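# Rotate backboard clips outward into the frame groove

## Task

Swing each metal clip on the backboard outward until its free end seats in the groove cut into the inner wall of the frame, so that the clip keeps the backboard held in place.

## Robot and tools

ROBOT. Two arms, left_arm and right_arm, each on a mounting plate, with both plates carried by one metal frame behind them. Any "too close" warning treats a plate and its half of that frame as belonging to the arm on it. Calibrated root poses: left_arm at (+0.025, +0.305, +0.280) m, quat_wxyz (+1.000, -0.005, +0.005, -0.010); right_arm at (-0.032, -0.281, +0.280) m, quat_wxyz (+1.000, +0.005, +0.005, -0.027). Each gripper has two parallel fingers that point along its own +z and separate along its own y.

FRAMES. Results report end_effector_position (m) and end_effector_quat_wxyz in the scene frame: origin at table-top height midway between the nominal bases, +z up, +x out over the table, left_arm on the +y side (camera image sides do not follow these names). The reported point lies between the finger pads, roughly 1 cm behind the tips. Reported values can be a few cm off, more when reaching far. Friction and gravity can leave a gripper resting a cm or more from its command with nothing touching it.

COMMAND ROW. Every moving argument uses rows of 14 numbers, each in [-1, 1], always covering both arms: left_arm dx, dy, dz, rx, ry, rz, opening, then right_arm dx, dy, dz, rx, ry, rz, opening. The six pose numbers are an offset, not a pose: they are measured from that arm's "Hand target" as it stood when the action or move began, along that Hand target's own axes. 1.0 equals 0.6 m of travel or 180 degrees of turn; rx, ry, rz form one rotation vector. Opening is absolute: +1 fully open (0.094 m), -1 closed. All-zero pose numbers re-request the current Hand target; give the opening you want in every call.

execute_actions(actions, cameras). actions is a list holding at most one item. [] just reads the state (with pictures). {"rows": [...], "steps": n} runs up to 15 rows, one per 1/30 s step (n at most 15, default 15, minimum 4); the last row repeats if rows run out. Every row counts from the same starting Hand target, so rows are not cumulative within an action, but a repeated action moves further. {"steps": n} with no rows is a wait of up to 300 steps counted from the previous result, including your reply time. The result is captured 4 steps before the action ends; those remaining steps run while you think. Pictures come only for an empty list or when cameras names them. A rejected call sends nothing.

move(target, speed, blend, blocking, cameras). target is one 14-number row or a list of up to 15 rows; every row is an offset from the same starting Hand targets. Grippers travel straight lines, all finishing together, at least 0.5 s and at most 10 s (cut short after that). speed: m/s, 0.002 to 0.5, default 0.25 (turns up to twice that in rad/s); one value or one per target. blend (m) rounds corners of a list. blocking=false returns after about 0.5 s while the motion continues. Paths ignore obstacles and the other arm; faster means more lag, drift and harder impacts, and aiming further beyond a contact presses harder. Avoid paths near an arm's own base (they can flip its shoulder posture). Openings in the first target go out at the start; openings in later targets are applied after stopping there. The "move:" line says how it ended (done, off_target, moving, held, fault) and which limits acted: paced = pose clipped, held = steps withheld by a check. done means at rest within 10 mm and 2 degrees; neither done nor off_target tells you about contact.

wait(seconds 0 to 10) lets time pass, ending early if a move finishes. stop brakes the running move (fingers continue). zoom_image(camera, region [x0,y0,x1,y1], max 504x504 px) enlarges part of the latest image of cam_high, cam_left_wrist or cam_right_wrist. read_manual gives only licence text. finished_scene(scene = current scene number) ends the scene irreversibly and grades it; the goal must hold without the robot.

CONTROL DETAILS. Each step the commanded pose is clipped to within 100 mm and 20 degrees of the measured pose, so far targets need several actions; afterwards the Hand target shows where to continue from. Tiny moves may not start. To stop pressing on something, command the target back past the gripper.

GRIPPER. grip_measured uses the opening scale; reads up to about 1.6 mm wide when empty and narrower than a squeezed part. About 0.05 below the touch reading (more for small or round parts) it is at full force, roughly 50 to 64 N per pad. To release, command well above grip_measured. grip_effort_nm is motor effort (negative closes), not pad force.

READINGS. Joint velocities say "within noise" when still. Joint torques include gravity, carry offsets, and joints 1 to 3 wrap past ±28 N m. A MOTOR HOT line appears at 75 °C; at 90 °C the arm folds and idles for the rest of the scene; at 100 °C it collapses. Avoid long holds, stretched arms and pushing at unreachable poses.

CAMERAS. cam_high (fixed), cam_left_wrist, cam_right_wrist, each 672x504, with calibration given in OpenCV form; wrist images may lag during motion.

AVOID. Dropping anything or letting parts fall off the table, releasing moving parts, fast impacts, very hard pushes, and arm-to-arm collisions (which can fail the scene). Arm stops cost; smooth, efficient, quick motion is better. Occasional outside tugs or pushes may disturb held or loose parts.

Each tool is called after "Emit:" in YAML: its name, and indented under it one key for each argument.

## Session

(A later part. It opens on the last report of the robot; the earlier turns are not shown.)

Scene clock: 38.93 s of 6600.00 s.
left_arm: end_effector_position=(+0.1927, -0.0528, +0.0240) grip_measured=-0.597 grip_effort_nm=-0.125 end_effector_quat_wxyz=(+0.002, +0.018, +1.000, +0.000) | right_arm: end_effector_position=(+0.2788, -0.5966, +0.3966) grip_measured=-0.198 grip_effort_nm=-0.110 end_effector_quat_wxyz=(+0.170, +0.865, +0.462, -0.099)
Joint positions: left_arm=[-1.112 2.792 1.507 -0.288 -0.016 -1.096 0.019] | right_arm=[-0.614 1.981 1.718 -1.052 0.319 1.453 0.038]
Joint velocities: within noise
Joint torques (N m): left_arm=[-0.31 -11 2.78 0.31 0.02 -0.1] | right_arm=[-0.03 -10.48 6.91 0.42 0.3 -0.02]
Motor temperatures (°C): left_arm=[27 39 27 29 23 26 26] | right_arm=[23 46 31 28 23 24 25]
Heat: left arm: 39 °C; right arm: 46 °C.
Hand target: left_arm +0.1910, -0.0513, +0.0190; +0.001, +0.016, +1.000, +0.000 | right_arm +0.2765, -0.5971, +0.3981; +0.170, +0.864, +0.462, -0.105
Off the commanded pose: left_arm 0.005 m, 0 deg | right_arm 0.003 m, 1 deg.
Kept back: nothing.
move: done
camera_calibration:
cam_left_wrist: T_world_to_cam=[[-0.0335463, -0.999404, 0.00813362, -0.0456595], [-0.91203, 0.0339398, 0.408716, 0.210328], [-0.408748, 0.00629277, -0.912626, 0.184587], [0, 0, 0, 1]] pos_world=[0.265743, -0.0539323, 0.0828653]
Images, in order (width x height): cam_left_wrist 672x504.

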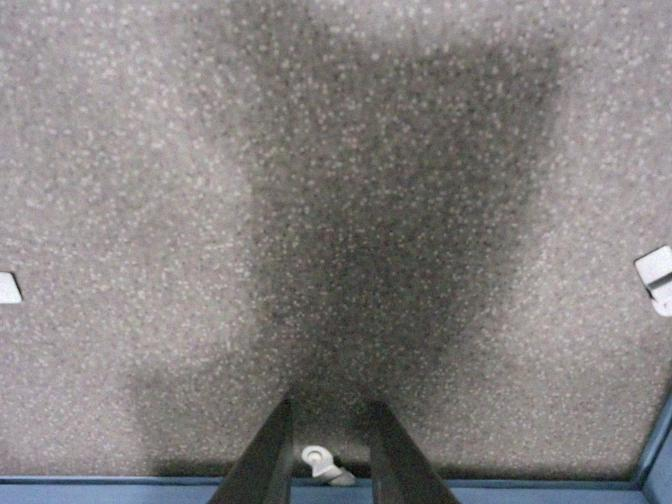

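Emit:
move:
  target:
    - [0.006,0.006,-0.010,0,0,0,-0.6,0,0,0,0,0,0,-0.2]
  speed: 0.05
  cameras: ["cam_left_wrist"]

Emit:
zoom_image:
  camera: "cam_left_wrist"
  region: [232, 304, 432, 504]

Scene clock: 39.87 s of 6600.00 s.
left_arm: end_effector_position=(+0.1918, -0.0510, +0.0230) grip_measured=-0.597 grip_effort_nm=-0.115 end_effector_quat_wxyz=(+0.003, +0.018, +1.000, -0.004) | right_arm: end_effector_position=(+0.2788, -0.5966, +0.3966) grip_measured=-0.198 grip_effort_nm=-0.120 end_effector_quat_wxyz=(+0.170, +0.865, +0.462, -0.099)
Joint positions: left_arm=[-1.112 2.788 1.487 -0.265 -0.016 -1.097 0.019] | right_arm=[-0.614 1.981 1.718 -1.052 0.319 1.453 0.038]
Joint velocities: within noise
Joint torques (N m): left_arm=[-0.65 -13.12 1.44 0.21 0.01 -0.12] | right_arm=[0.13 -10.58 7.02 0.44 0.27 -0.04]
Motor temperatures (°C): left_arm=[27 39 27 29 23 26 26] | right_arm=[23 46 31 28 23 24 25]
Heat: left arm: 39 °C; right arm: 46 °C.
Hand target: left_arm +0.1874, -0.0475, +0.0250; +0.001, +0.016, +1.000, +0.000 | right_arm +0.2765, -0.5971, +0.3981; +0.170, +0.864, +0.462, -0.105
Off the commanded pose: left_arm 0.006 m, 1 deg | right_arm 0.003 m, 1 deg.
Kept back: nothing.
move: done
camera_calibration:
cam_left_wrist: T_world_to_cam=[[-0.0323446, -0.99937, 0.0145967, -0.0441769], [-0.913324, 0.0354851, 0.405685, 0.21024], [-0.405947, -0.000209765, -0.913896, 0.182483], [0, 0, 0, 1]] pos_world=[0.264667, -0.0515712, 0.082124]
Images, in order (width x height): cam_left_wrist 672x504.

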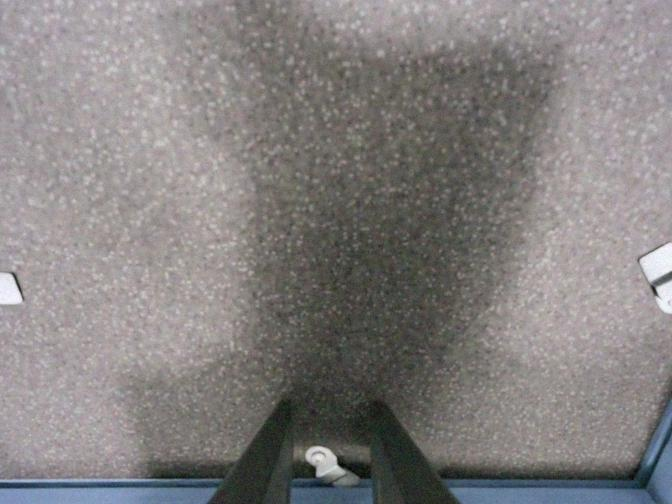

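Scaled by 2.520 from the camera's 672x504 image, which has a finer 960x720 frame.

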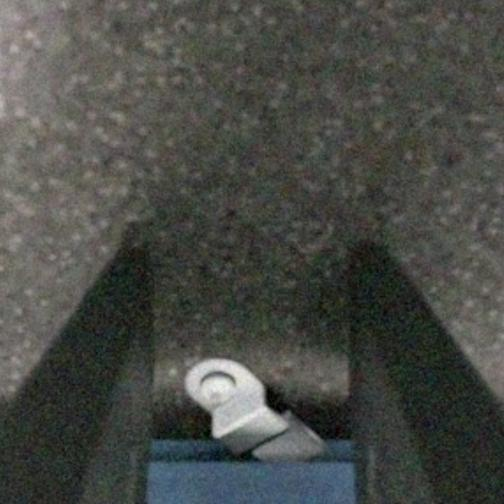

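Emit:
move:
  target:
    - [0.003,0.006,-0.008,0,0,0,-0.6,0,0,0,0,0,0,-0.2]
  speed: 0.05
  cameras: ["cam_left_wrist"]

Emit:
zoom_image:
  camera: "cam_left_wrist"
  region: [232, 304, 432, 504]

Scene clock: 40.80 s of 6600.00 s.
left_arm: end_effector_position=(+0.1883, -0.0434, +0.0231) grip_measured=-0.597 grip_effort_nm=-0.115 end_effector_quat_wxyz=(+0.001, +0.017, +1.000, +0.000) | right_arm: end_effector_position=(+0.2788, -0.5966, +0.3966) grip_measured=-0.198 grip_effort_nm=-0.115 end_effector_quat_wxyz=(+0.170, +0.865, +0.462, -0.099)
Joint positions: left_arm=[-1.112 2.776 1.453 -0.252 -0.016 -1.098 0.019] | right_arm=[-0.614 1.981 1.718 -1.052 0.319 1.453 0.038]
Joint velocities: within noise
Joint torques (N m): left_arm=[-0.66 -14.06 1.57 0.13 0.01 -0.11] | right_arm=[-0.2 -10.51 6.95 0.45 0.27 -0.05]
Motor temperatures (°C): left_arm=[27 39 27 29 23 26 26] | right_arm=[23 46 31 28 23 24 25]
Heat: left arm: 39 °C; right arm: 46 °C.
Hand target: left_arm +0.1858, -0.0438, +0.0299; +0.001, +0.016, +1.000, +0.000 | right_arm +0.2765, -0.5971, +0.3981; +0.170, +0.864, +0.462, -0.105
Off the commanded pose: left_arm 0.007 m, 0 deg | right_arm 0.003 m, 1 deg.
Kept back: nothing.
move: done
camera_calibration:
cam_left_wrist: T_world_to_cam=[[-0.0312772, -0.99949, 0.0064412, -0.0367768], [-0.911773, 0.0311713, 0.40951, 0.20615], [-0.409502, 0.00693542, -0.912283, 0.182059], [0, 0, 0, 1]] pos_world=[0.261365, -0.0444467, 0.0819059]
Images, in order (width x height): cam_left_wrist 672x504.

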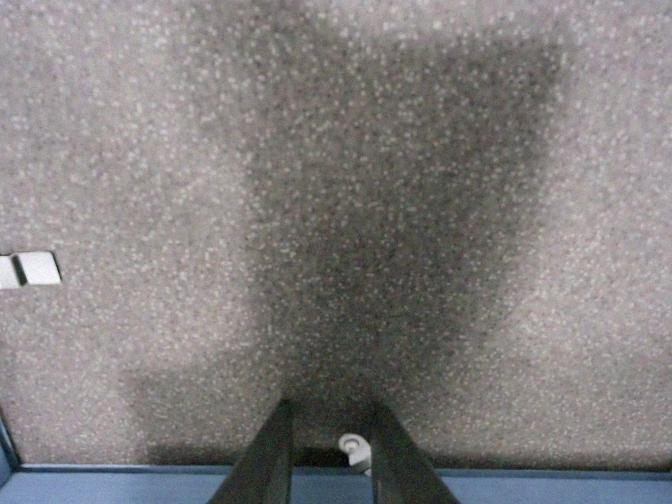

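Scaled by 2.520 from the camera's 672x504 image, which has a finer 960x720 frame.

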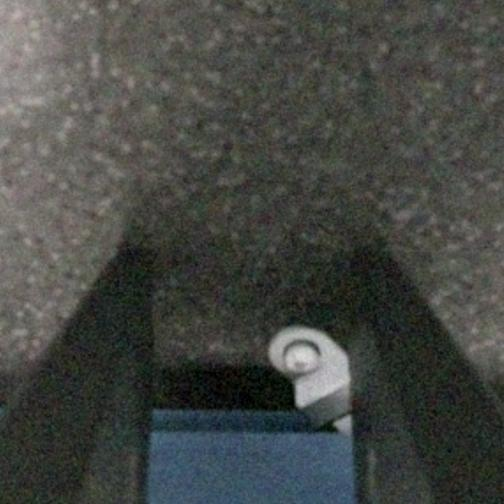

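Emit:
move:
  target:
    - [0.0,0.0,0.012,0,0,0,-0.6,0,0,0,0,0,0,-0.2]
    - [0.0,0.0,0.012,0,0,0,-0.73,0,0,0,0,0,0,-0.2]
  speed: 0.05
  cameras: ["cam_left_wrist"]

Emit:
zoom_image:
  camera: "cam_left_wrist"
  region: [232, 304, 432, 504]

Scene clock: 42.30 s of 6600.00 s.
left_arm: end_effector_position=(+0.1889, -0.0449, +0.0231) grip_measured=-0.727 grip_effort_nm=-0.129 end_effector_quat_wxyz=(+0.003, +0.017, +1.000, -0.003) | right_arm: end_effector_position=(+0.2788, -0.5966, +0.3966) grip_measured=-0.198 grip_effort_nm=-0.115 end_effector_quat_wxyz=(+0.170, +0.865, +0.462, -0.099)
Joint positions: left_arm=[-1.112 2.776 1.453 -0.245 -0.015 -1.099 0.013] | right_arm=[-0.614 1.981 1.718 -1.052 0.319 1.453 0.038]
Joint velocities: within noise
Joint torques (N m): left_arm=[-0.62 -11.86 2.48 0.19 0.01 -0.11] | right_arm=[-0.01 -10.51 6.99 0.44 0.32 -0.06]
Motor temperatures (°C): left_arm=[27 39 27 29 23 26 26] | right_arm=[23 46 31 28 23 24 25]
Heat: left arm: 39 °C; right arm: 46 °C.
Hand target: left_arm +0.1858, -0.0439, +0.0227; +0.001, +0.016, +1.000, +0.000 | right_arm +0.2765, -0.5971, +0.3981; +0.170, +0.864, +0.462, -0.105
Off the commanded pose: left_arm 0.003 m, 0 deg | right_arm 0.003 m, 1 deg.
Kept back: nothing.
move: done
camera_calibration:
cam_left_wrist: T_world_to_cam=[[-0.0304557, -0.999459, 0.0124004, -0.0385367], [-0.912782, 0.0328657, 0.407123, 0.207084], [-0.40731, 0.0010804, -0.913289, 0.181675], [0, 0, 0, 1]] pos_world=[0.261847, -0.0455181, 0.0820911]
Images, in order (width x height): cam_left_wrist 672x504.

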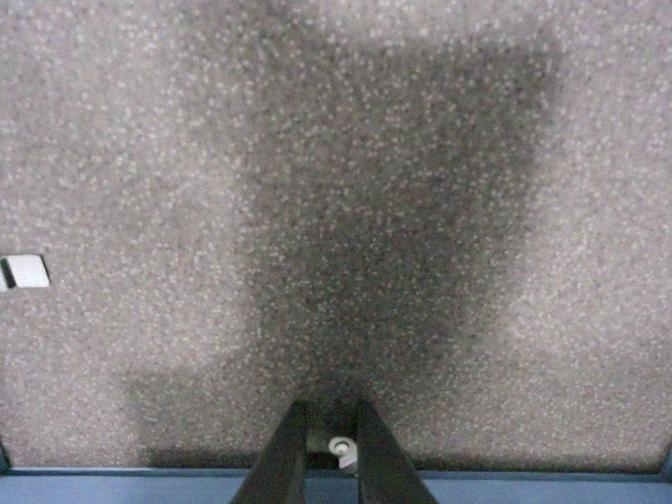

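Scaled by 2.520 from the camera's 672x504 image, which has a finer 960x720 frame.

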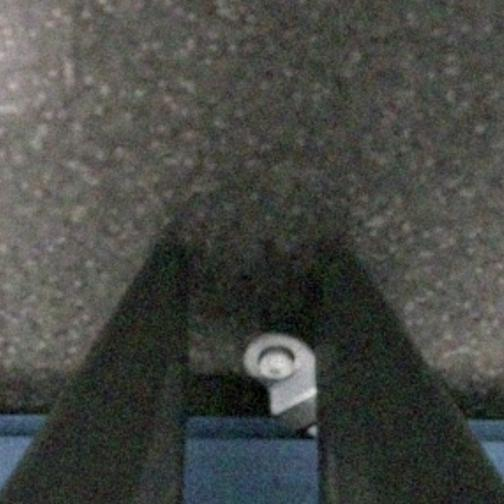

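Emit:
move:
  target: [0,0.003,0,0,0,0,-0.85,0,0,0,0,0,0,-0.2]
  speed: 0.05
  cameras: ["cam_left_wrist","cam_high"]

Scene clock: 43.73 s of 6600.00 s.
left_arm: end_effector_position=(+0.1892, -0.0462, +0.0231) grip_measured=-0.847 grip_effort_nm=-0.129 end_effector_quat_wxyz=(+0.003, +0.016, +1.000, -0.005) | right_arm: end_effector_position=(+0.2788, -0.5966, +0.3966) grip_measured=-0.198 grip_effort_nm=-0.120 end_effector_quat_wxyz=(+0.170, +0.865, +0.462, -0.099)
Joint positions: left_arm=[-1.112 2.776 1.453 -0.24 -0.014 -1.099 0.007] | right_arm=[-0.614 1.981 1.718 -1.052 0.319 1.453 0.038]
Joint velocities: within noise
Joint torques (N m): left_arm=[-0.47 -12.12 1.87 0.21 -0.01 -0.08] | right_arm=[0.12 -10.56 7.04 0.42 0.31 -0.02]
Motor temperatures (°C): left_arm=[27 39 27 29 23 26 26] | right_arm=[23 47 31 28 23 24 25]
Heat: left arm: 39 °C; right arm: 47 °C.
Hand target: left_arm +0.1859, -0.0421, +0.0227; +0.001, +0.016, +1.000, +0.000 | right_arm +0.2765, -0.5971, +0.3981; +0.170, +0.864, +0.462, -0.105
Off the commanded pose: left_arm 0.005 m, 1 deg | right_arm 0.003 m, 1 deg.
Kept back: nothing.
move: done
camera_calibration:
cam_left_wrist: T_world_to_cam=[[-0.0300343, -0.999389, 0.0178559, -0.0400466], [-0.913155, 0.034699, 0.406133, 0.20759], [-0.406504, -0.00410727, -0.91364, 0.181432], [0, 0, 0, 1]] pos_world=[0.262112, -0.0464801, 0.0821692]
Images, in order (width x height): cam_high 672x504, cam_left_wrist 672x504.

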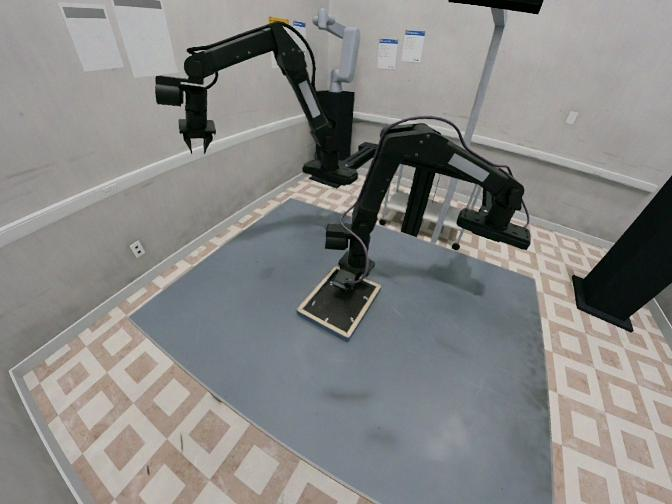

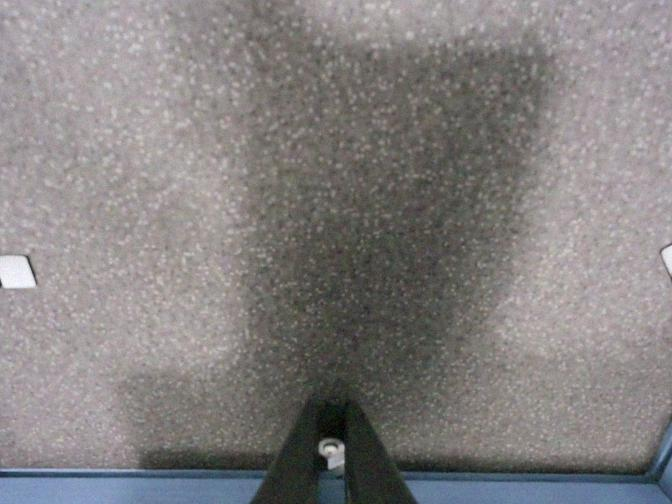

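Emit:
move:
  target:
    - [0,0,0,0,0,0,-0.6,0,0,0,0,0,0,-0.2]
    - [0,0,-0.12,0,0,0,-0.6,0,0,0,0,0,0,-0.2]
    - [-0.06,0,-0.33,0,0,0,-0.6,0,0,0,0,0,0,-0.2]
  cameras: ["cam_left_wrist"]

Emit:
zoom_image:
  camera: "cam_left_wrist"
  region: [100, 50, 600, 504]

Scene clock: 46.33 s of 6600.00 s.
left_arm: end_effector_position=(+0.2191, -0.0395, +0.2122) grip_measured=-0.603 grip_effort_nm=0.168 end_effector_quat_wxyz=(-0.003, +0.012, +1.000, +0.005) | right_arm: end_effector_position=(+0.2788, -0.5966, +0.3966) grip_measured=-0.198 grip_effort_nm=-0.120 end_effector_quat_wxyz=(+0.170, +0.865, +0.462, -0.099)
Joint positions: left_arm=[-1.043 2.271 1.438 -0.753 -0.013 -1.039 0.019] | right_arm=[-0.614 1.981 1.718 -1.052 0.319 1.453 0.038]
Joint velocities: within noise
Joint torques (N m): left_arm=[-0.17 -12.46 5.61 0.06 -0.02 0.03] | right_arm=[0.03 -10.52 6.9 0.4 0.3 -0.05]
Motor temperatures (°C): left_arm=[27 39 27 29 23 26 26] | right_arm=[23 47 31 28 23 24 25]
Heat: left arm: 39 °C; right arm: 47 °C.
Hand target: left_arm +0.2216, -0.0432, +0.2208; +0.001, +0.016, +1.000, +0.000 | right_arm +0.2765, -0.5971, +0.3981; +0.170, +0.864, +0.462, -0.105
Off the commanded pose: left_arm 0.010 m, 1 deg | right_arm 0.003 m, 1 deg.
Kept back: nothing.
move: done
camera_calibration:
cam_left_wrist: T_world_to_cam=[[-0.0203467, -0.999788, -0.0030709, -0.0335262], [-0.908615, 0.0172095, 0.417281, 0.153829], [-0.417139, 0.0112806, -0.908773, 0.368233], [0, 0, 0, 1]] pos_world=[0.292693, -0.0403203, 0.270347]
Images, in order (width x height): cam_left_wrist 672x504.

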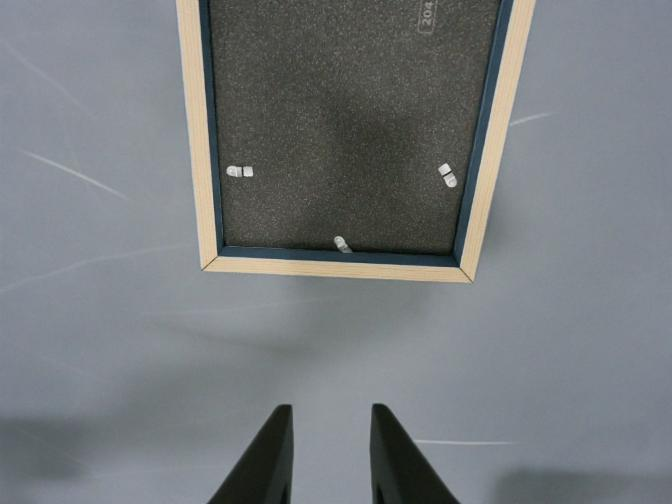

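Scaled by 1.008 from the camera's 672x504 image, which has a finer 960x720 frame.

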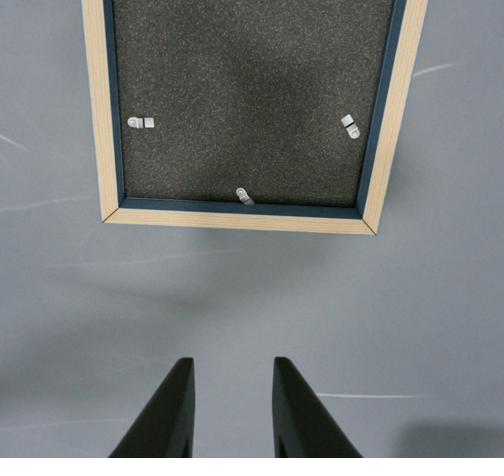

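Emit:
zoom_image:
  camera: "cam_left_wrist"
  region: [300, 210, 390, 280]

Emit:
zoom_image:
  camera: "cam_left_wrist"
  region: [400, 140, 490, 210]

Emit:
zoom_image:
  camera: "cam_left_wrist"
  region: [190, 140, 280, 210]

Scaled by 5.600 from the camera's 672x504 image, which has a finer 960x720 frame.

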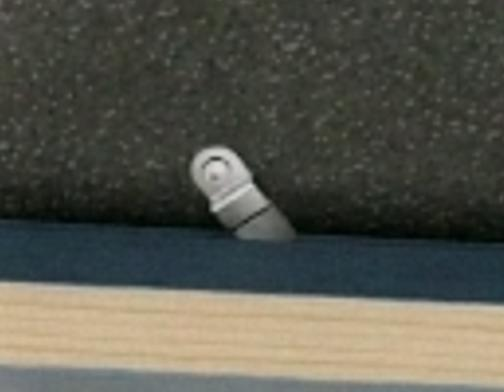

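Scaled by 5.600 from the camera's 672x504 image, which has a finer 960x720 frame.

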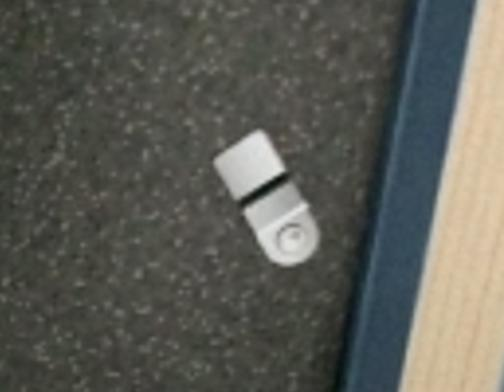

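Scaled by 5.600 from the camera's 672x504 image, which has a finer 960x720 frame.

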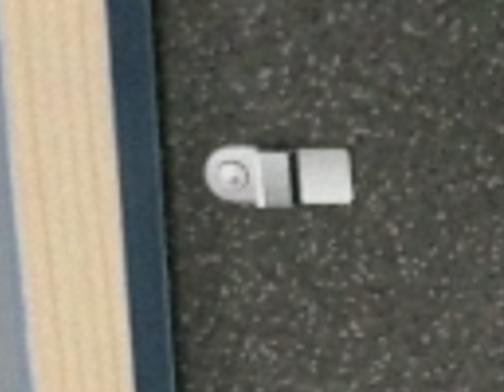

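Emit:
move:
  target:
    - [0.0133,0.079,0.1667,0,0,0,-0.9,0,0,0,0,0,0,-0.2]
    - [0.0133,0.079,0.27,0,0,0,-0.9,0,0,0,0,0,0,-0.2]
  cameras: ["cam_left_wrist"]

Scene clock: 49.63 s of 6600.00 s.
left_arm: end_effector_position=(+0.2103, +0.0097, +0.0597) grip_measured=-0.897 grip_effort_nm=-0.120 end_effector_quat_wxyz=(-0.005, +0.013, +1.000, +0.007) | right_arm: end_effector_position=(+0.2788, -0.5966, +0.3966) grip_measured=-0.198 grip_effort_nm=-0.120 end_effector_quat_wxyz=(+0.170, +0.865, +0.462, -0.099)
Joint positions: left_arm=[-0.99 2.597 1.226 -0.222 -0.013 -0.983 0.005] | right_arm=[-0.614 1.981 1.718 -1.052 0.319 1.453 0.038]
Joint velocities: within noise
Joint torques (N m): left_arm=[0.08 -10.29 3.43 0.3 -0.02 0.04] | right_arm=[0.03 -10.58 6.84 0.43 0.29 0.01]
Motor temperatures (°C): left_arm=[27 39 27 29 23 26 26] | right_arm=[23 47 31 28 23 24 25]
Heat: left arm: 39 °C; right arm: 47 °C.
Hand target: left_arm +0.2154, +0.0044, +0.0587; +0.001, +0.016, +1.000, +0.000 | right_arm +0.2765, -0.5971, +0.3981; +0.170, +0.864, +0.462, -0.105
Off the commanded pose: left_arm 0.007 m, 1 deg | right_arm 0.003 m, 1 deg.
Kept back: nothing.
move: done
camera_calibration:
cam_left_wrist: T_world_to_cam=[[-0.0238701, -0.999686, -0.00765725, 0.0160952], [-0.906892, 0.01843, 0.420959, 0.208041], [-0.420686, 0.0169926, -0.907047, 0.226027], [0, 0, 0, 1]] pos_world=[0.284141, 0.00841518, 0.117564]
Images, in order (width x height): cam_left_wrist 672x504.

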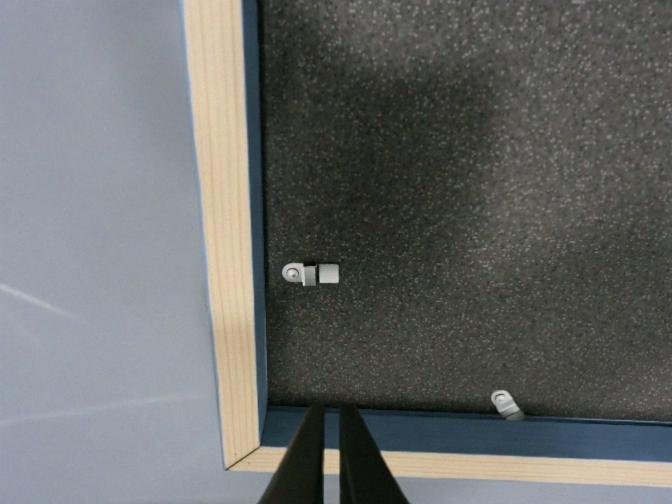

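Emit:
move:
  target:
    - [0,0,0.06,0,0,0,-0.9,0,0,0,0,0,0,-0.2]
    - [-0.033,0,0.06,0,0,0,-0.9,0,0,0,0,0,0,-0.2]
  speed: [0.1,0.06]
  cameras: ["cam_left_wrist"]

Scene clock: 51.43 s of 6600.00 s.
left_arm: end_effector_position=(+0.2377, +0.0002, +0.0278) grip_measured=-0.897 grip_effort_nm=-0.120 end_effector_quat_wxyz=(+0.006, +0.011, +1.000, -0.009) | right_arm: end_effector_position=(+0.2788, -0.5966, +0.3966) grip_measured=-0.198 grip_effort_nm=-0.110 end_effector_quat_wxyz=(+0.170, +0.865, +0.462, -0.099)
Joint positions: left_arm=[-0.94 2.727 1.346 -0.171 -0.013 -0.938 0.005] | right_arm=[-0.614 1.981 1.718 -1.052 0.319 1.453 0.038]
Joint velocities: within noise
Joint torques (N m): left_arm=[-0.24 -9.94 3.21 0.12 -0.03 0.04] | right_arm=[-0.1 -10.5 6.99 0.43 0.28 -0.05]
Motor temperatures (°C): left_arm=[27 39 27 29 23 26 26] | right_arm=[23 47 31 28 23 24 25]
Heat: left arm: 39 °C; right arm: 47 °C.
Hand target: left_arm +0.2351, +0.0039, +0.0227; +0.001, +0.016, +1.000, +0.000 | right_arm +0.2765, -0.5971, +0.3981; +0.170, +0.864, +0.462, -0.105
Off the commanded pose: left_arm 0.007 m, 1 deg | right_arm 0.003 m, 1 deg.
Kept back: nothing.
move: done
camera_calibration:
cam_left_wrist: T_world_to_cam=[[-0.0185753, -0.999518, 0.0248545, 0.00476939], [-0.915597, 0.0269919, 0.401191, 0.249118], [-0.401669, -0.0153045, -0.915657, 0.204505], [0, 0, 0, 1]] pos_world=[0.310324, 0.00117277, 0.0871943]
Images, in order (width x height): cam_left_wrist 672x504.

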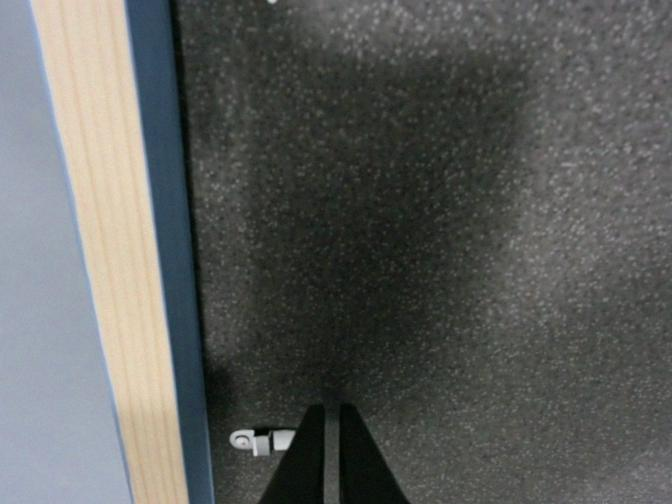

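Emit:
move:
  target:
    - [0,0,-0.04,0,0,0,-0.9,0,0,0,0,0,0,-0.2]
    - [0.04,0.01,-0.04,0,0,0,-0.9,0,0,0,0,0,0,-0.2]
    - [0.04,0.015,0.008,0,0,0,-0.9,0,0,0,0,0,0,-0.2]
  speed: [0.1,0.15,0.1]
  cameras: ["cam_left_wrist"]

Scene clock: 52.87 s of 6600.00 s.
left_arm: end_effector_position=(+0.2086, +0.0148, +0.0225) grip_measured=-0.897 grip_effort_nm=-0.120 end_effector_quat_wxyz=(-0.003, +0.022, +1.000, +0.002) | right_arm: end_effector_position=(+0.2788, -0.5966, +0.3966) grip_measured=-0.198 grip_effort_nm=-0.115 end_effector_quat_wxyz=(+0.170, +0.865, +0.462, -0.099)
Joint positions: left_arm=[-0.984 2.715 1.248 -0.113 -0.012 -0.96 0.005] | right_arm=[-0.614 1.981 1.718 -1.052 0.319 1.453 0.038]
Joint velocities: within noise
Joint torques (N m): left_arm=[0.13 -9.42 2.88 0.32 -0.03 -0.12] | right_arm=[-0.1 -10.55 6.95 0.44 0.25 0.01]
Motor temperatures (°C): left_arm=[27 39 27 29 23 26 26] | right_arm=[23 47 31 28 23 24 25]
Heat: left arm: 39 °C; right arm: 47 °C.
Hand target: left_arm +0.2115, +0.0135, +0.0180; +0.001, +0.016, +1.000, +0.000 | right_arm +0.2765, -0.5971, +0.3981; +0.170, +0.864, +0.462, -0.105
Off the commanded pose: left_arm 0.006 m, 1 deg | right_arm 0.003 m, 1 deg.
Kept back: nothing.
move: done
camera_calibration:
cam_left_wrist: T_world_to_cam=[[-0.0412298, -0.999147, 0.00247529, 0.0241971], [-0.908211, 0.0385098, 0.416737, 0.222061], [-0.416477, 0.0149339, -0.909024, 0.19071], [0, 0, 0, 1]] pos_world=[0.282102, 0.0127769, 0.080759]
Images, in order (width x height): cam_left_wrist 672x504.

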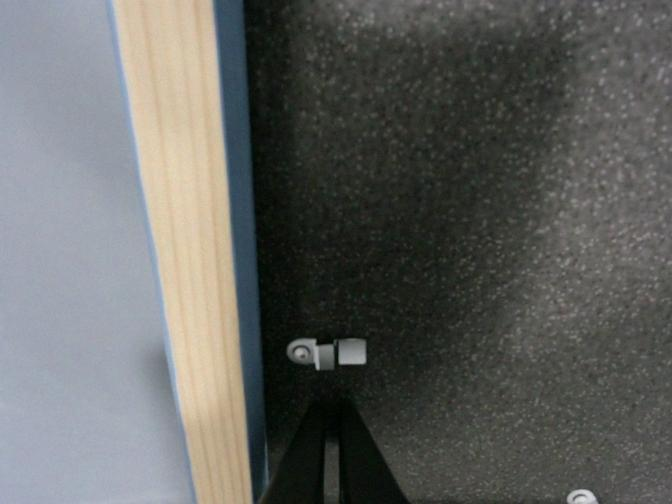

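Emit:
move:
  target: [-0.0375,0.001,0,0,0,0,-0.9,0,0,0,0,0,0,-0.2]
  speed: 0.06
  cameras: ["cam_left_wrist"]

Scene clock: 53.90 s of 6600.00 s.
left_arm: end_effector_position=(+0.2353, +0.0083, +0.0234) grip_measured=-0.897 grip_effort_nm=-0.120 end_effector_quat_wxyz=(+0.004, +0.011, +1.000, -0.012) | right_arm: end_effector_position=(+0.2788, -0.5966, +0.3966) grip_measured=-0.198 grip_effort_nm=-0.115 end_effector_quat_wxyz=(+0.170, +0.865, +0.462, -0.099)
Joint positions: left_arm=[-0.929 2.729 1.308 -0.129 -0.006 -0.926 0.005] | right_arm=[-0.614 1.981 1.718 -1.052 0.319 1.453 0.038]
Joint velocities: within noise
Joint torques (N m): left_arm=[-0.08 -9.52 3.28 0.11 -0.1 0.03] | right_arm=[0.01 -10.55 6.97 0.41 0.27 -0.03]
Motor temperatures (°C): left_arm=[27 39 27 29 23 26 26] | right_arm=[23 47 31 28 23 24 25]
Heat: left arm: 39 °C; right arm: 47 °C.
Hand target: left_arm +0.2340, +0.0134, +0.0179; +0.001, +0.016, +1.000, +0.000 | right_arm +0.2765, -0.5971, +0.3981; +0.170, +0.864, +0.462, -0.105
Off the commanded pose: left_arm 0.008 m, 2 deg | right_arm 0.003 m, 1 deg.
Kept back: nothing.
move: done
camera_calibration:
cam_left_wrist: T_world_to_cam=[[-0.0197299, -0.999317, 0.0312453, 0.0130427], [-0.914288, 0.0306798, 0.403901, 0.248023], [-0.404584, -0.0205983, -0.914269, 0.200387], [0, 0, 0, 1]] pos_world=[0.308095, 0.00955207, 0.0826231]
Images, in order (width x height): cam_left_wrist 672x504.

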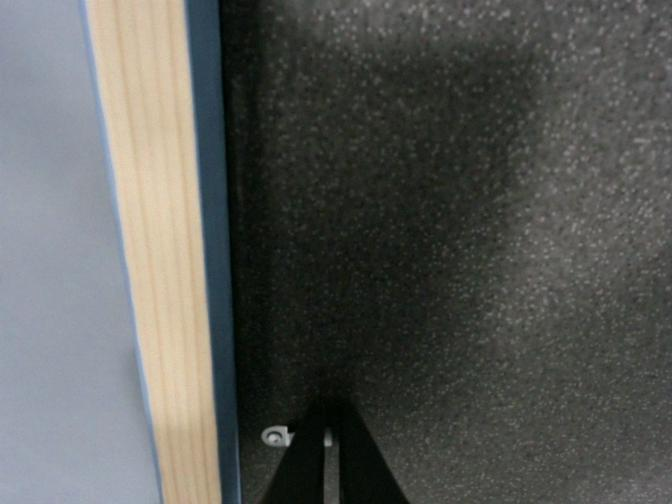

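Emit:
zoom_image:
  camera: "cam_left_wrist"
  region: [240, 390, 400, 504]

Scaled by 3.150 from the camera's 672x504 image, which has a finer 960x720 frame.

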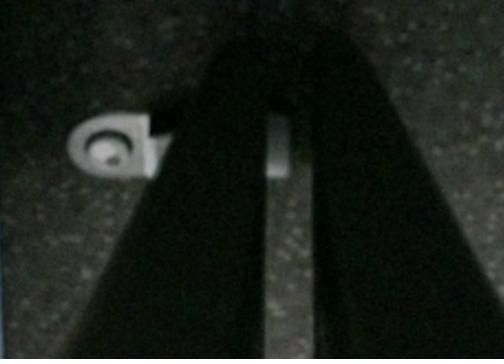

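Emit:
move:
  target:
    - [0,0,-0.04,0,0,0,-0.9,0,0,0,0,0,0,-0.2]
    - [0.04,0.001,-0.04,0,0,0,-0.9,0,0,0,0,0,0,-0.2]
    - [0.04,-0.001,0.017,0,0,0,-0.9,0,0,0,0,0,0,-0.2]
  speed: [0.1,0.15,0.1]
  cameras: ["cam_left_wrist"]

Scene clock: 55.53 s of 6600.00 s.
left_arm: end_effector_position=(+0.2100, +0.0102, +0.0218) grip_measured=-0.897 grip_effort_nm=-0.115 end_effector_quat_wxyz=(-0.002, +0.021, +1.000, -0.003) | right_arm: end_effector_position=(+0.2788, -0.5966, +0.3966) grip_measured=-0.198 grip_effort_nm=-0.120 end_effector_quat_wxyz=(+0.170, +0.865, +0.462, -0.099)
Joint positions: left_arm=[-0.985 2.721 1.261 -0.112 -0.007 -0.963 0.005] | right_arm=[-0.614 1.981 1.718 -1.052 0.319 1.453 0.038]
Joint velocities: within noise
Joint torques (N m): left_arm=[-0.02 -7.06 2.93 0.5 -0.09 -0.12] | right_arm=[-0.12 -10.5 6.86 0.47 0.28 -0.03]
Motor temperatures (°C): left_arm=[27 39 27 29 23 26 26] | right_arm=[23 47 31 28 23 24 25]
Heat: left arm: 39 °C; right arm: 47 °C.
Hand target: left_arm +0.2100, +0.0136, +0.0077; +0.001, +0.016, +1.000, +0.000 | right_arm +0.2765, -0.5971, +0.3981; +0.170, +0.864, +0.462, -0.105
Off the commanded pose: left_arm 0.015 m, 1 deg | right_arm 0.003 m, 1 deg.
Kept back: nothing.
move: off_target (left_arm)
camera_calibration:
cam_left_wrist: T_world_to_cam=[[-0.0392021, -0.999156, 0.0122895, 0.0190711], [-0.908646, 0.0407624, 0.415573, 0.22394], [-0.415723, 0.00512447, -0.909477, 0.190684], [0, 0, 0, 1]] pos_world=[0.283501, 0.00894951, 0.0801247]
Images, in order (width x height): cam_left_wrist 672x504.

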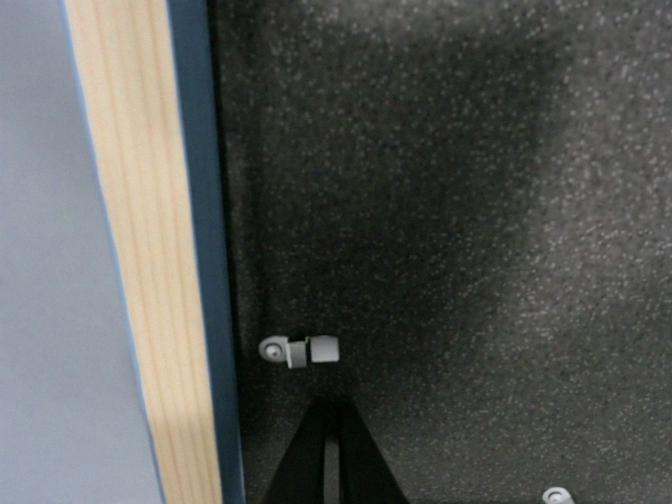

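Emit:
move:
  target: [-0.04,0.002,-0.008,0,0,0,-0.9,0,0,0,0,0,0,-0.2]
  speed: 0.06
  cameras: ["cam_left_wrist"]

Scene clock: 56.47 s of 6600.00 s.
left_arm: end_effector_position=(+0.2270, +0.0081, +0.0225) grip_measured=-0.897 grip_effort_nm=-0.115 end_effector_quat_wxyz=(-0.010, +0.015, +1.000, -0.009) | right_arm: end_effector_position=(+0.2788, -0.5966, +0.3966) grip_measured=-0.198 grip_effort_nm=-0.115 end_effector_quat_wxyz=(+0.170, +0.865, +0.462, -0.099)
Joint positions: left_arm=[-0.938 2.733 1.313 -0.149 0.013 -0.928 0.005] | right_arm=[-0.614 1.981 1.718 -1.052 0.319 1.453 0.038]
Joint velocities: within noise
Joint torques (N m): left_arm=[0.75 -8.42 3.47 0.33 -0.3 0.04] | right_arm=[-0.12 -10.71 6.98 0.45 0.26 -0.01]
Motor temperatures (°C): left_arm=[27 39 27 29 23 26 26] | right_arm=[23 47 31 28 23 24 25]
Heat: left arm: 39 °C; right arm: 47 °C.
Hand target: left_arm +0.2341, +0.0140, +0.0126; +0.001, +0.016, +1.000, +0.000 | right_arm +0.2765, -0.5971, +0.3981; +0.170, +0.864, +0.462, -0.105
Off the commanded pose: left_arm 0.014 m, 2 deg | right_arm 0.003 m, 1 deg.
Kept back: nothing.
move: off_target (left_arm)
camera_calibration:
cam_left_wrist: T_world_to_cam=[[-0.027115, -0.999289, 0.0262105, 0.0145439], [-0.902598, 0.0357436, 0.428998, 0.237582], [-0.42963, -0.0120252, -0.902925, 0.201495], [0, 0, 0, 1]] pos_world=[0.301404, 0.00846452, 0.0796312]
Images, in order (width x height): cam_left_wrist 672x504.

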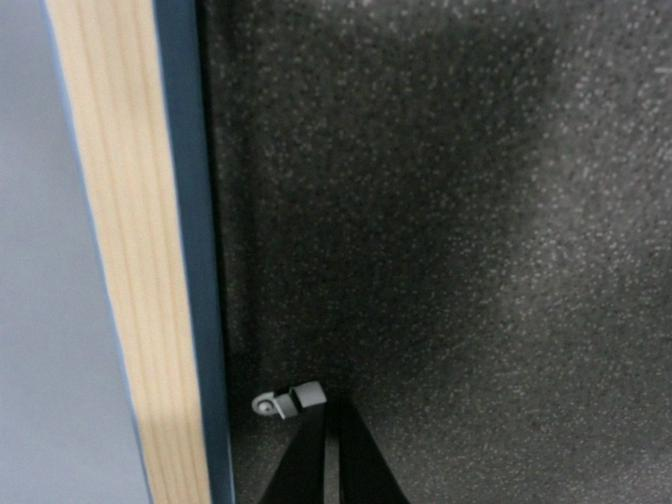

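Emit:
move:
  target: [-0.02,0.002,0.002,0,0,0,-0.9,0,0,0,0,0,0,-0.2]
  speed: 0.06
  cameras: ["cam_left_wrist"]

Scene clock: 58.20 s of 6600.00 s.
left_arm: end_effector_position=(+0.2359, +0.0078, +0.0225) grip_measured=-0.897 grip_effort_nm=-0.110 end_effector_quat_wxyz=(-0.016, +0.018, +1.000, -0.011) | right_arm: end_effector_position=(+0.2788, -0.5966, +0.3966) grip_measured=-0.198 grip_effort_nm=-0.115 end_effector_quat_wxyz=(+0.170, +0.865, +0.462, -0.099)
Joint positions: left_arm=[-0.913 2.743 1.347 -0.18 0.025 -0.898 0.005] | right_arm=[-0.614 1.981 1.718 -1.052 0.319 1.453 0.038]
Joint velocities: within noise
Joint torques (N m): left_arm=[0.98 -8.38 3.56 0.39 -0.43 0.06] | right_arm=[0.12 -10.74 6.99 0.42 0.3 0.02]
Motor temperatures (°C): left_arm=[27 39 27 29 23 26 26] | right_arm=[23 47 31 28 23 24 25]
Heat: left arm: 39 °C; right arm: 47 °C.
Hand target: left_arm +0.2460, +0.0149, +0.0113; +0.001, +0.016, +1.000, +0.000 | right_arm +0.2765, -0.5971, +0.3981; +0.170, +0.864, +0.462, -0.105
Off the commanded pose: left_arm 0.017 m, 2 deg | right_arm 0.003 m, 1 deg.
Kept back: nothing.
move: off_target (left_arm)
camera_calibration:
cam_left_wrist: T_world_to_cam=[[-0.0317959, -0.999062, 0.0293929, 0.0155061], [-0.89693, 0.041497, 0.44022, 0.243931], [-0.441027, -0.0123662, -0.897409, 0.20786], [0, 0, 0, 1]] pos_world=[0.310954, 0.0079396, 0.0786968]
Images, in order (width x height): cam_left_wrist 672x504.

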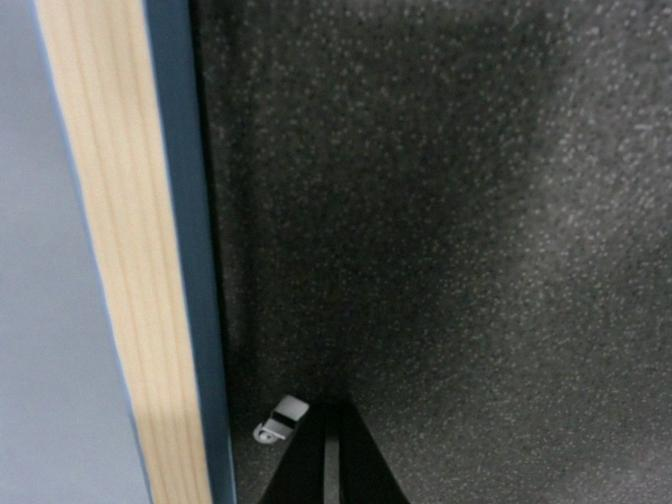

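Emit:
move:
  target:
    - [0,0,-0.06,0,0,0,-0.9,0,0,0,0,0,0,-0.2]
    - [-0.004,0.032,-0.06,0,0,0,0.2,0,0,0,0,0,0,-0.2]
  speed: [0.1,0.15]
  cameras: ["cam_left_wrist"]

Scene clock: 59.97 s of 6600.00 s.
left_arm: end_effector_position=(+0.2422, +0.0401, +0.0394) grip_measured=+0.197 grip_effort_nm=0.168 end_effector_quat_wxyz=(-0.013, +0.011, +1.000, +0.009) | right_arm: end_effector_position=(+0.2788, -0.5966, +0.3966) grip_measured=-0.198 grip_effort_nm=-0.115 end_effector_quat_wxyz=(+0.170, +0.865, +0.462, -0.099)
Joint positions: left_arm=[-0.859 2.661 1.242 -0.184 -0.006 -0.857 0.056] | right_arm=[-0.614 1.981 1.718 -1.052 0.319 1.453 0.038]
Joint velocities: within noise
Joint torques (N m): left_arm=[-0.28 -13.37 1.65 0.28 -0.1 0.04] | right_arm=[-0.06 -10.51 6.8 0.44 0.26 0.02]
Motor temperatures (°C): left_arm=[27 39 27 29 23 26 26] | right_arm=[23 47 31 28 23 24 25]
Heat: left arm: 39 °C; right arm: 47 °C.
Hand target: left_arm +0.2489, +0.0339, +0.0473; +0.001, +0.016, +1.000, +0.000 | right_arm +0.2765, -0.5971, +0.3981; +0.170, +0.864, +0.462, -0.105
Off the commanded pose: left_arm 0.012 m, 2 deg | right_arm 0.003 m, 1 deg.
Kept back: nothing.
move: off_target (left_arm); target 2's new opening was sent with left_arm's hand 0.012 m and 2 deg from that target
camera_calibration:
cam_left_wrist: T_world_to_cam=[[-0.0193856, -0.999753, -0.0108266, 0.0460645], [-0.900054, 0.0127353, 0.435592, 0.242961], [-0.435346, 0.0181887, -0.900079, 0.223734], [0, 0, 0, 1]] pos_world=[0.316973, 0.0388895, 0.096045]
Images, in order (width x height): cam_left_wrist 672x504.

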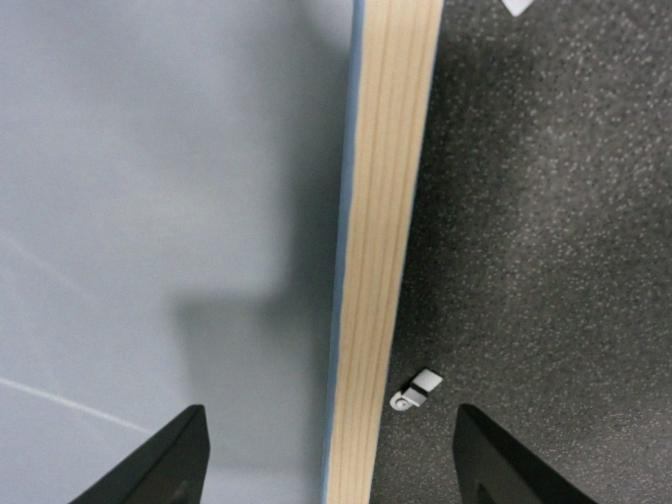

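Emit:
move:
  target:
    - [-0.007,-0.006,0.04,0,0,0,0.2,0,0,0,0,0,0,-0.2]
    - [-0.007,-0.006,0.05,0,0,0,-0.2,0,0,0,0,0,0,-0.2]
  speed: [0.1,0.05]
  cameras: ["cam_left_wrist"]

Scene clock: 61.50 s of 6600.00 s.
left_arm: end_effector_position=(+0.2496, +0.0308, +0.0226) grip_measured=-0.197 grip_effort_nm=-0.120 end_effector_quat_wxyz=(-0.005, +0.013, +1.000, +0.000) | right_arm: end_effector_position=(+0.2788, -0.5966, +0.3966) grip_measured=-0.198 grip_effort_nm=-0.115 end_effector_quat_wxyz=(+0.170, +0.865, +0.462, -0.099)
Joint positions: left_arm=[-0.859 2.728 1.301 -0.151 -0.006 -0.853 0.038] | right_arm=[-0.614 1.981 1.718 -1.052 0.319 1.453 0.038]
Joint velocities: within noise
Joint torques (N m): left_arm=[-0.03 -9.48 3.23 0.31 -0.1 0.03] | right_arm=[-0.21 -10.66 6.97 0.39 0.3 0]
Motor temperatures (°C): left_arm=[27 39 27 29 23 26 26] | right_arm=[23 47 31 28 23 24 25]
Heat: left arm: 39 °C; right arm: 47 °C.
Hand target: left_arm +0.2530, +0.0302, +0.0174; +0.001, +0.016, +1.000, +0.000 | right_arm +0.2765, -0.5971, +0.3981; +0.170, +0.864, +0.462, -0.105
Off the commanded pose: left_arm 0.006 m, 1 deg | right_arm 0.003 m, 1 deg.
Kept back: nothing.
move: done
camera_calibration:
cam_left_wrist: T_world_to_cam=[[-0.022838, -0.999707, 0.00799399, 0.0371958], [-0.906752, 0.0240807, 0.420977, 0.258693], [-0.421046, 0.0023657, -0.907036, 0.209072], [0, 0, 0, 1]] pos_world=[0.323449, 0.0304608, 0.0804347]
Images, in order (width x height): cam_left_wrist 672x504.

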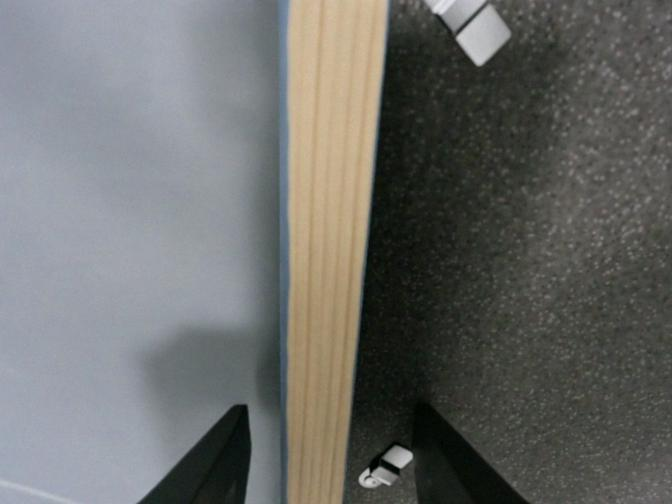

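Emit:
move:
  target:
    - [0.005,0.002,0,0,0,0,-0.35,0,0,0,0,0,0,-0.2]
    - [0.005,0.002,0,0,0,0,-0.5,0,0,0,0,0,0,-0.2]
    - [0.005,0.002,0,0,0,0,-0.58,0,0,0,0,0,0,-0.2]
    - [0.005,0.002,0,0,0,0,-0.64,0,0,0,0,0,0,-0.2]
  speed: 0.05
  cameras: ["cam_left_wrist"]

Scene clock: 66.03 s of 6600.00 s.
left_arm: end_effector_position=(+0.2514, +0.0304, +0.0225) grip_measured=-0.637 grip_effort_nm=-0.149 end_effector_quat_wxyz=(-0.001, +0.013, +1.000, +0.000) | right_arm: end_effector_position=(+0.2788, -0.5966, +0.3966) grip_measured=-0.198 grip_effort_nm=-0.115 end_effector_quat_wxyz=(+0.170, +0.865, +0.462, -0.099)
Joint positions: left_arm=[-0.859 2.728 1.301 -0.145 -0.012 -0.853 0.017] | right_arm=[-0.614 1.981 1.718 -1.052 0.319 1.453 0.038]
Joint velocities: within noise
Joint torques (N m): left_arm=[-0.35 -9.8 2.14 0.36 -0.03 0] | right_arm=[-0.02 -10.62 6.95 0.43 0.31 -0.03]
Motor temperatures (°C): left_arm=[27 40 27 29 23 26 26] | right_arm=[23 47 31 28 23 24 25]
Heat: left arm: 40 °C; right arm: 47 °C.
Hand target: left_arm +0.2501, +0.0315, +0.0174; +0.001, +0.016, +1.000, +0.000 | right_arm +0.2765, -0.5971, +0.3981; +0.170, +0.864, +0.462, -0.105
Off the commanded pose: left_arm 0.005 m, 0 deg | right_arm 0.003 m, 1 deg.
Kept back: nothing.
move: done
camera_calibration:
cam_left_wrist: T_world_to_cam=[[-0.0228487, -0.999706, 0.00806406, 0.0368803], [-0.910358, 0.024139, 0.413117, 0.261418], [-0.41319, 0.00209798, -0.910642, 0.207934], [0, 0, 0, 1]] pos_world=[0.324743, 0.0301229, 0.0810601]
Images, in order (width x height): cam_left_wrist 672x504.

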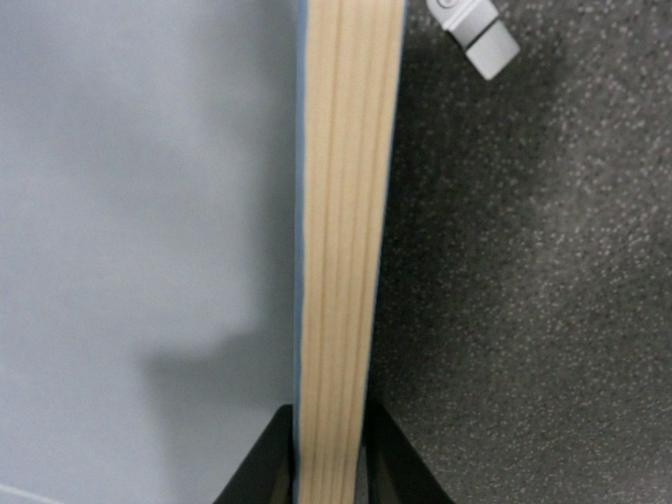

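Emit:
move:
  target:
    - [0,0,0,0,0,0,-0.5,0,0,0,0,0,0,-0.2]
    - [0.01,0,-0.09,0,0,0,-0.4,0,0,0,0,0,0,-0.2]
  speed: 0.15
  cameras: ["cam_left_wrist"]

Emit:
zoom_image:
  camera: "cam_left_wrist"
  region: [280, 250, 520, 430]

Scene clock: 68.50 s of 6600.00 s.
left_arm: end_effector_position=(+0.2460, +0.0311, +0.0660) grip_measured=-0.403 grip_effort_nm=0.164 end_effector_quat_wxyz=(+0.001, +0.018, +1.000, -0.003) | right_arm: end_effector_position=(+0.2788, -0.5966, +0.3966) grip_measured=-0.198 grip_effort_nm=-0.120 end_effector_quat_wxyz=(+0.170, +0.865, +0.462, -0.099)
Joint positions: left_arm=[-0.87 2.569 1.205 -0.203 -0.011 -0.855 0.028] | right_arm=[-0.614 1.981 1.718 -1.052 0.319 1.453 0.038]
Joint velocities: within noise
Joint torques (N m): left_arm=[-0.61 -12.56 1.81 0.1 -0.04 -0.11] | right_arm=[-0.03 -10.4 6.91 0.4 0.29 -0.05]
Motor temperatures (°C): left_arm=[27 40 27 29 23 26 26] | right_arm=[23 47 31 28 23 24 25]
Heat: left arm: 40 °C; right arm: 47 °C.
Hand target: left_arm +0.2441, +0.0317, +0.0714; +0.001, +0.016, +1.000, +0.000 | right_arm +0.2765, -0.5971, +0.3981; +0.170, +0.864, +0.462, -0.105
Off the commanded pose: left_arm 0.006 m, 0 deg | right_arm 0.003 m, 1 deg.
Kept back: nothing.
move: done
camera_calibration:
cam_left_wrist: T_world_to_cam=[[-0.0323395, -0.999396, 0.0127097, 0.0391259], [-0.911275, 0.0347064, 0.410333, 0.238629], [-0.410526, 0.00168796, -0.911847, 0.244708], [0, 0, 0, 1]] pos_world=[0.31918, 0.0304073, 0.124721]
Images, in order (width x height): cam_left_wrist 672x504.

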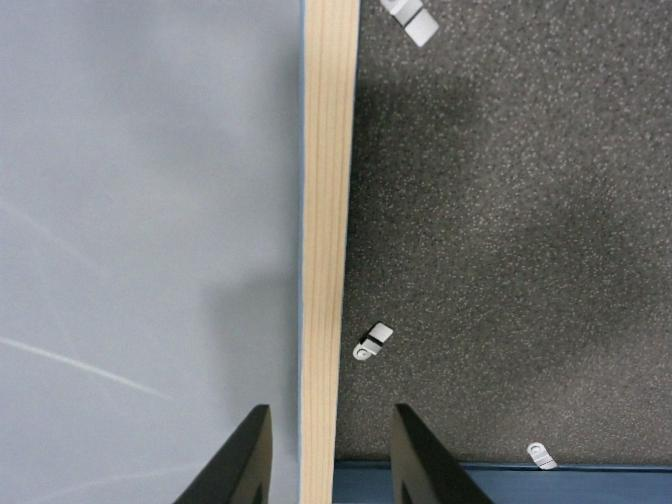

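Scaled by 2.100 from the camera's 672x504 image, which has a finer 960x720 frame.

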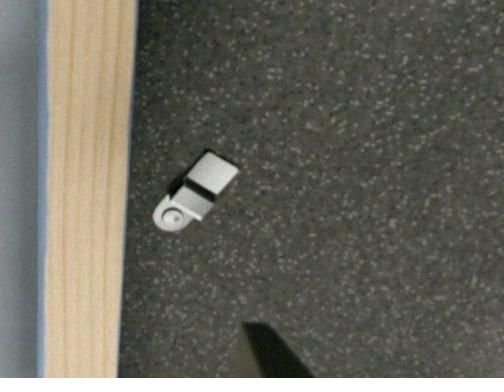

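Emit:
move:
  target:
    - [0,0,0.03,0,0,0,0.1,0,0,0,0,0,0,-0.2]
    - [0.002,0.001,0.09,0,0,0,0.0,0,0,0,0,0,0,-0.2]
  speed: 0.12
  cameras: ["cam_left_wrist"]

Scene clock: 70.20 s of 6600.00 s.
left_arm: end_effector_position=(+0.2421, +0.0345, +0.0224) grip_measured=+0.003 grip_effort_nm=-0.120 end_effector_quat_wxyz=(-0.003, +0.018, +1.000, +0.000) | right_arm: end_effector_position=(+0.2788, -0.5966, +0.3966) grip_measured=-0.198 grip_effort_nm=-0.115 end_effector_quat_wxyz=(+0.170, +0.865, +0.462, -0.099)
Joint positions: left_arm=[-0.87 2.718 1.262 -0.121 -0.01 -0.856 0.047] | right_arm=[-0.614 1.981 1.718 -1.052 0.319 1.453 0.038]
Joint velocities: within noise
Joint torques (N m): left_arm=[-0.54 -9.31 3.04 0.31 -0.06 -0.11] | right_arm=[0.13 -10.54 6.89 0.45 0.31 -0.04]
Motor temperatures (°C): left_arm=[27 40 27 29 23 26 26] | right_arm=[23 47 31 28 23 24 25]
Heat: left arm: 40 °C; right arm: 47 °C.
Hand target: left_arm +0.2430, +0.0323, +0.0174; +0.001, +0.016, +1.000, +0.000 | right_arm +0.2765, -0.5971, +0.3981; +0.170, +0.864, +0.462, -0.105
Off the commanded pose: left_arm 0.006 m, 0 deg | right_arm 0.003 m, 1 deg.
Kept back: nothing.
move: done
camera_calibration:
cam_left_wrist: T_world_to_cam=[[-0.0320203, -0.999466, 0.00645018, 0.0429688], [-0.908087, 0.0317876, 0.417573, 0.251984], [-0.417556, 0.00751348, -0.90862, 0.20481], [0, 0, 0, 1]] pos_world=[0.315719, 0.0333971, 0.0805956]
Images, in order (width x height): cam_left_wrist 672x504.

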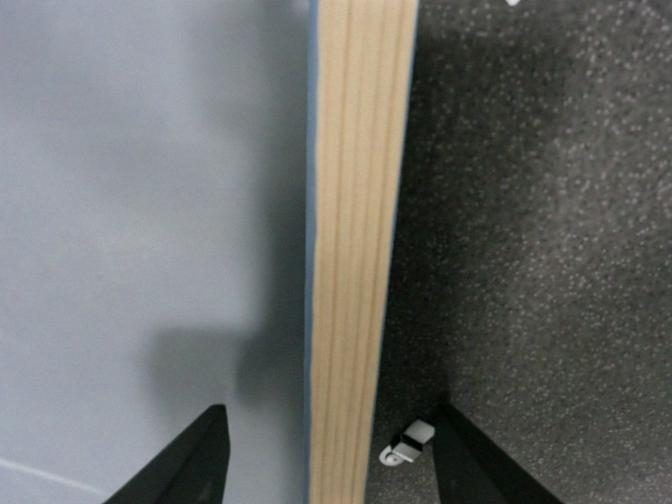

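Emit:
move:
  target:
    - [-0.008,0,-0.015,0,0,0,0.0,0,0,0,0,0,0,-0.2]
    - [-0.008,0,0,0,0,0,-0.35,0,0,0,0,0,0,-0.2]
  speed: 0.06
  cameras: ["cam_left_wrist"]

Scene clock: 71.67 s of 6600.00 s.
left_arm: end_effector_position=(+0.2468, +0.0282, +0.0226) grip_measured=-0.347 grip_effort_nm=-0.125 end_effector_quat_wxyz=(+0.001, +0.017, +1.000, -0.006) | right_arm: end_effector_position=(+0.2788, -0.5966, +0.3966) grip_measured=-0.198 grip_effort_nm=-0.115 end_effector_quat_wxyz=(+0.170, +0.865, +0.462, -0.099)
Joint positions: left_arm=[-0.87 2.722 1.281 -0.12 -0.008 -0.856 0.031] | right_arm=[-0.614 1.981 1.718 -1.052 0.319 1.453 0.038]
Joint velocities: within noise
Joint torques (N m): left_arm=[0.25 -9.48 2.84 0.21 -0.08 -0.02] | right_arm=[-0.01 -10.59 6.91 0.36 0.27 -0.02]
Motor temperatures (°C): left_arm=[27 40 27 29 23 26 26] | right_arm=[23 48 31 28 23 24 25]
Heat: left arm: 40 °C; right arm: 48 °C.
Hand target: left_arm +0.2478, +0.0321, +0.0174; +0.001, +0.016, +1.000, +0.000 | right_arm +0.2765, -0.5971, +0.3981; +0.170, +0.864, +0.462, -0.105
Off the commanded pose: left_arm 0.007 m, 1 deg | right_arm 0.003 m, 1 deg.
Kept back: nothing.
move: done
camera_calibration:
cam_left_wrist: T_world_to_cam=[[-0.0319219, -0.999299, 0.0195336, 0.0365165], [-0.911549, 0.0371236, 0.409513, 0.257199], [-0.409951, -0.00473336, -0.912095, 0.205536], [0, 0, 0, 1]] pos_world=[0.319875, 0.0279156, 0.0814284]
Images, in order (width x height): cam_left_wrist 672x504.

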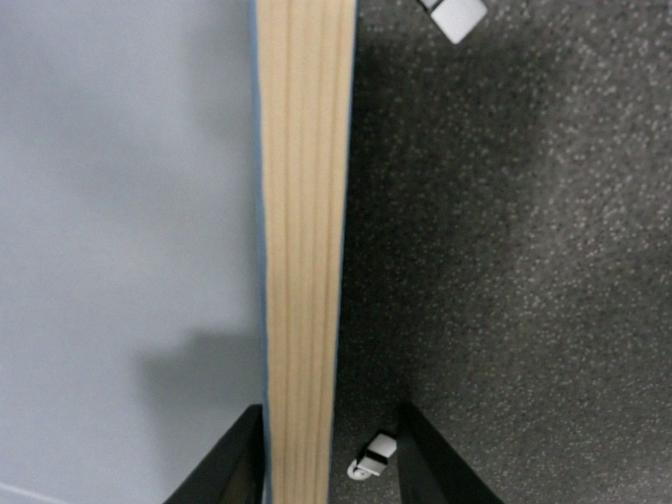

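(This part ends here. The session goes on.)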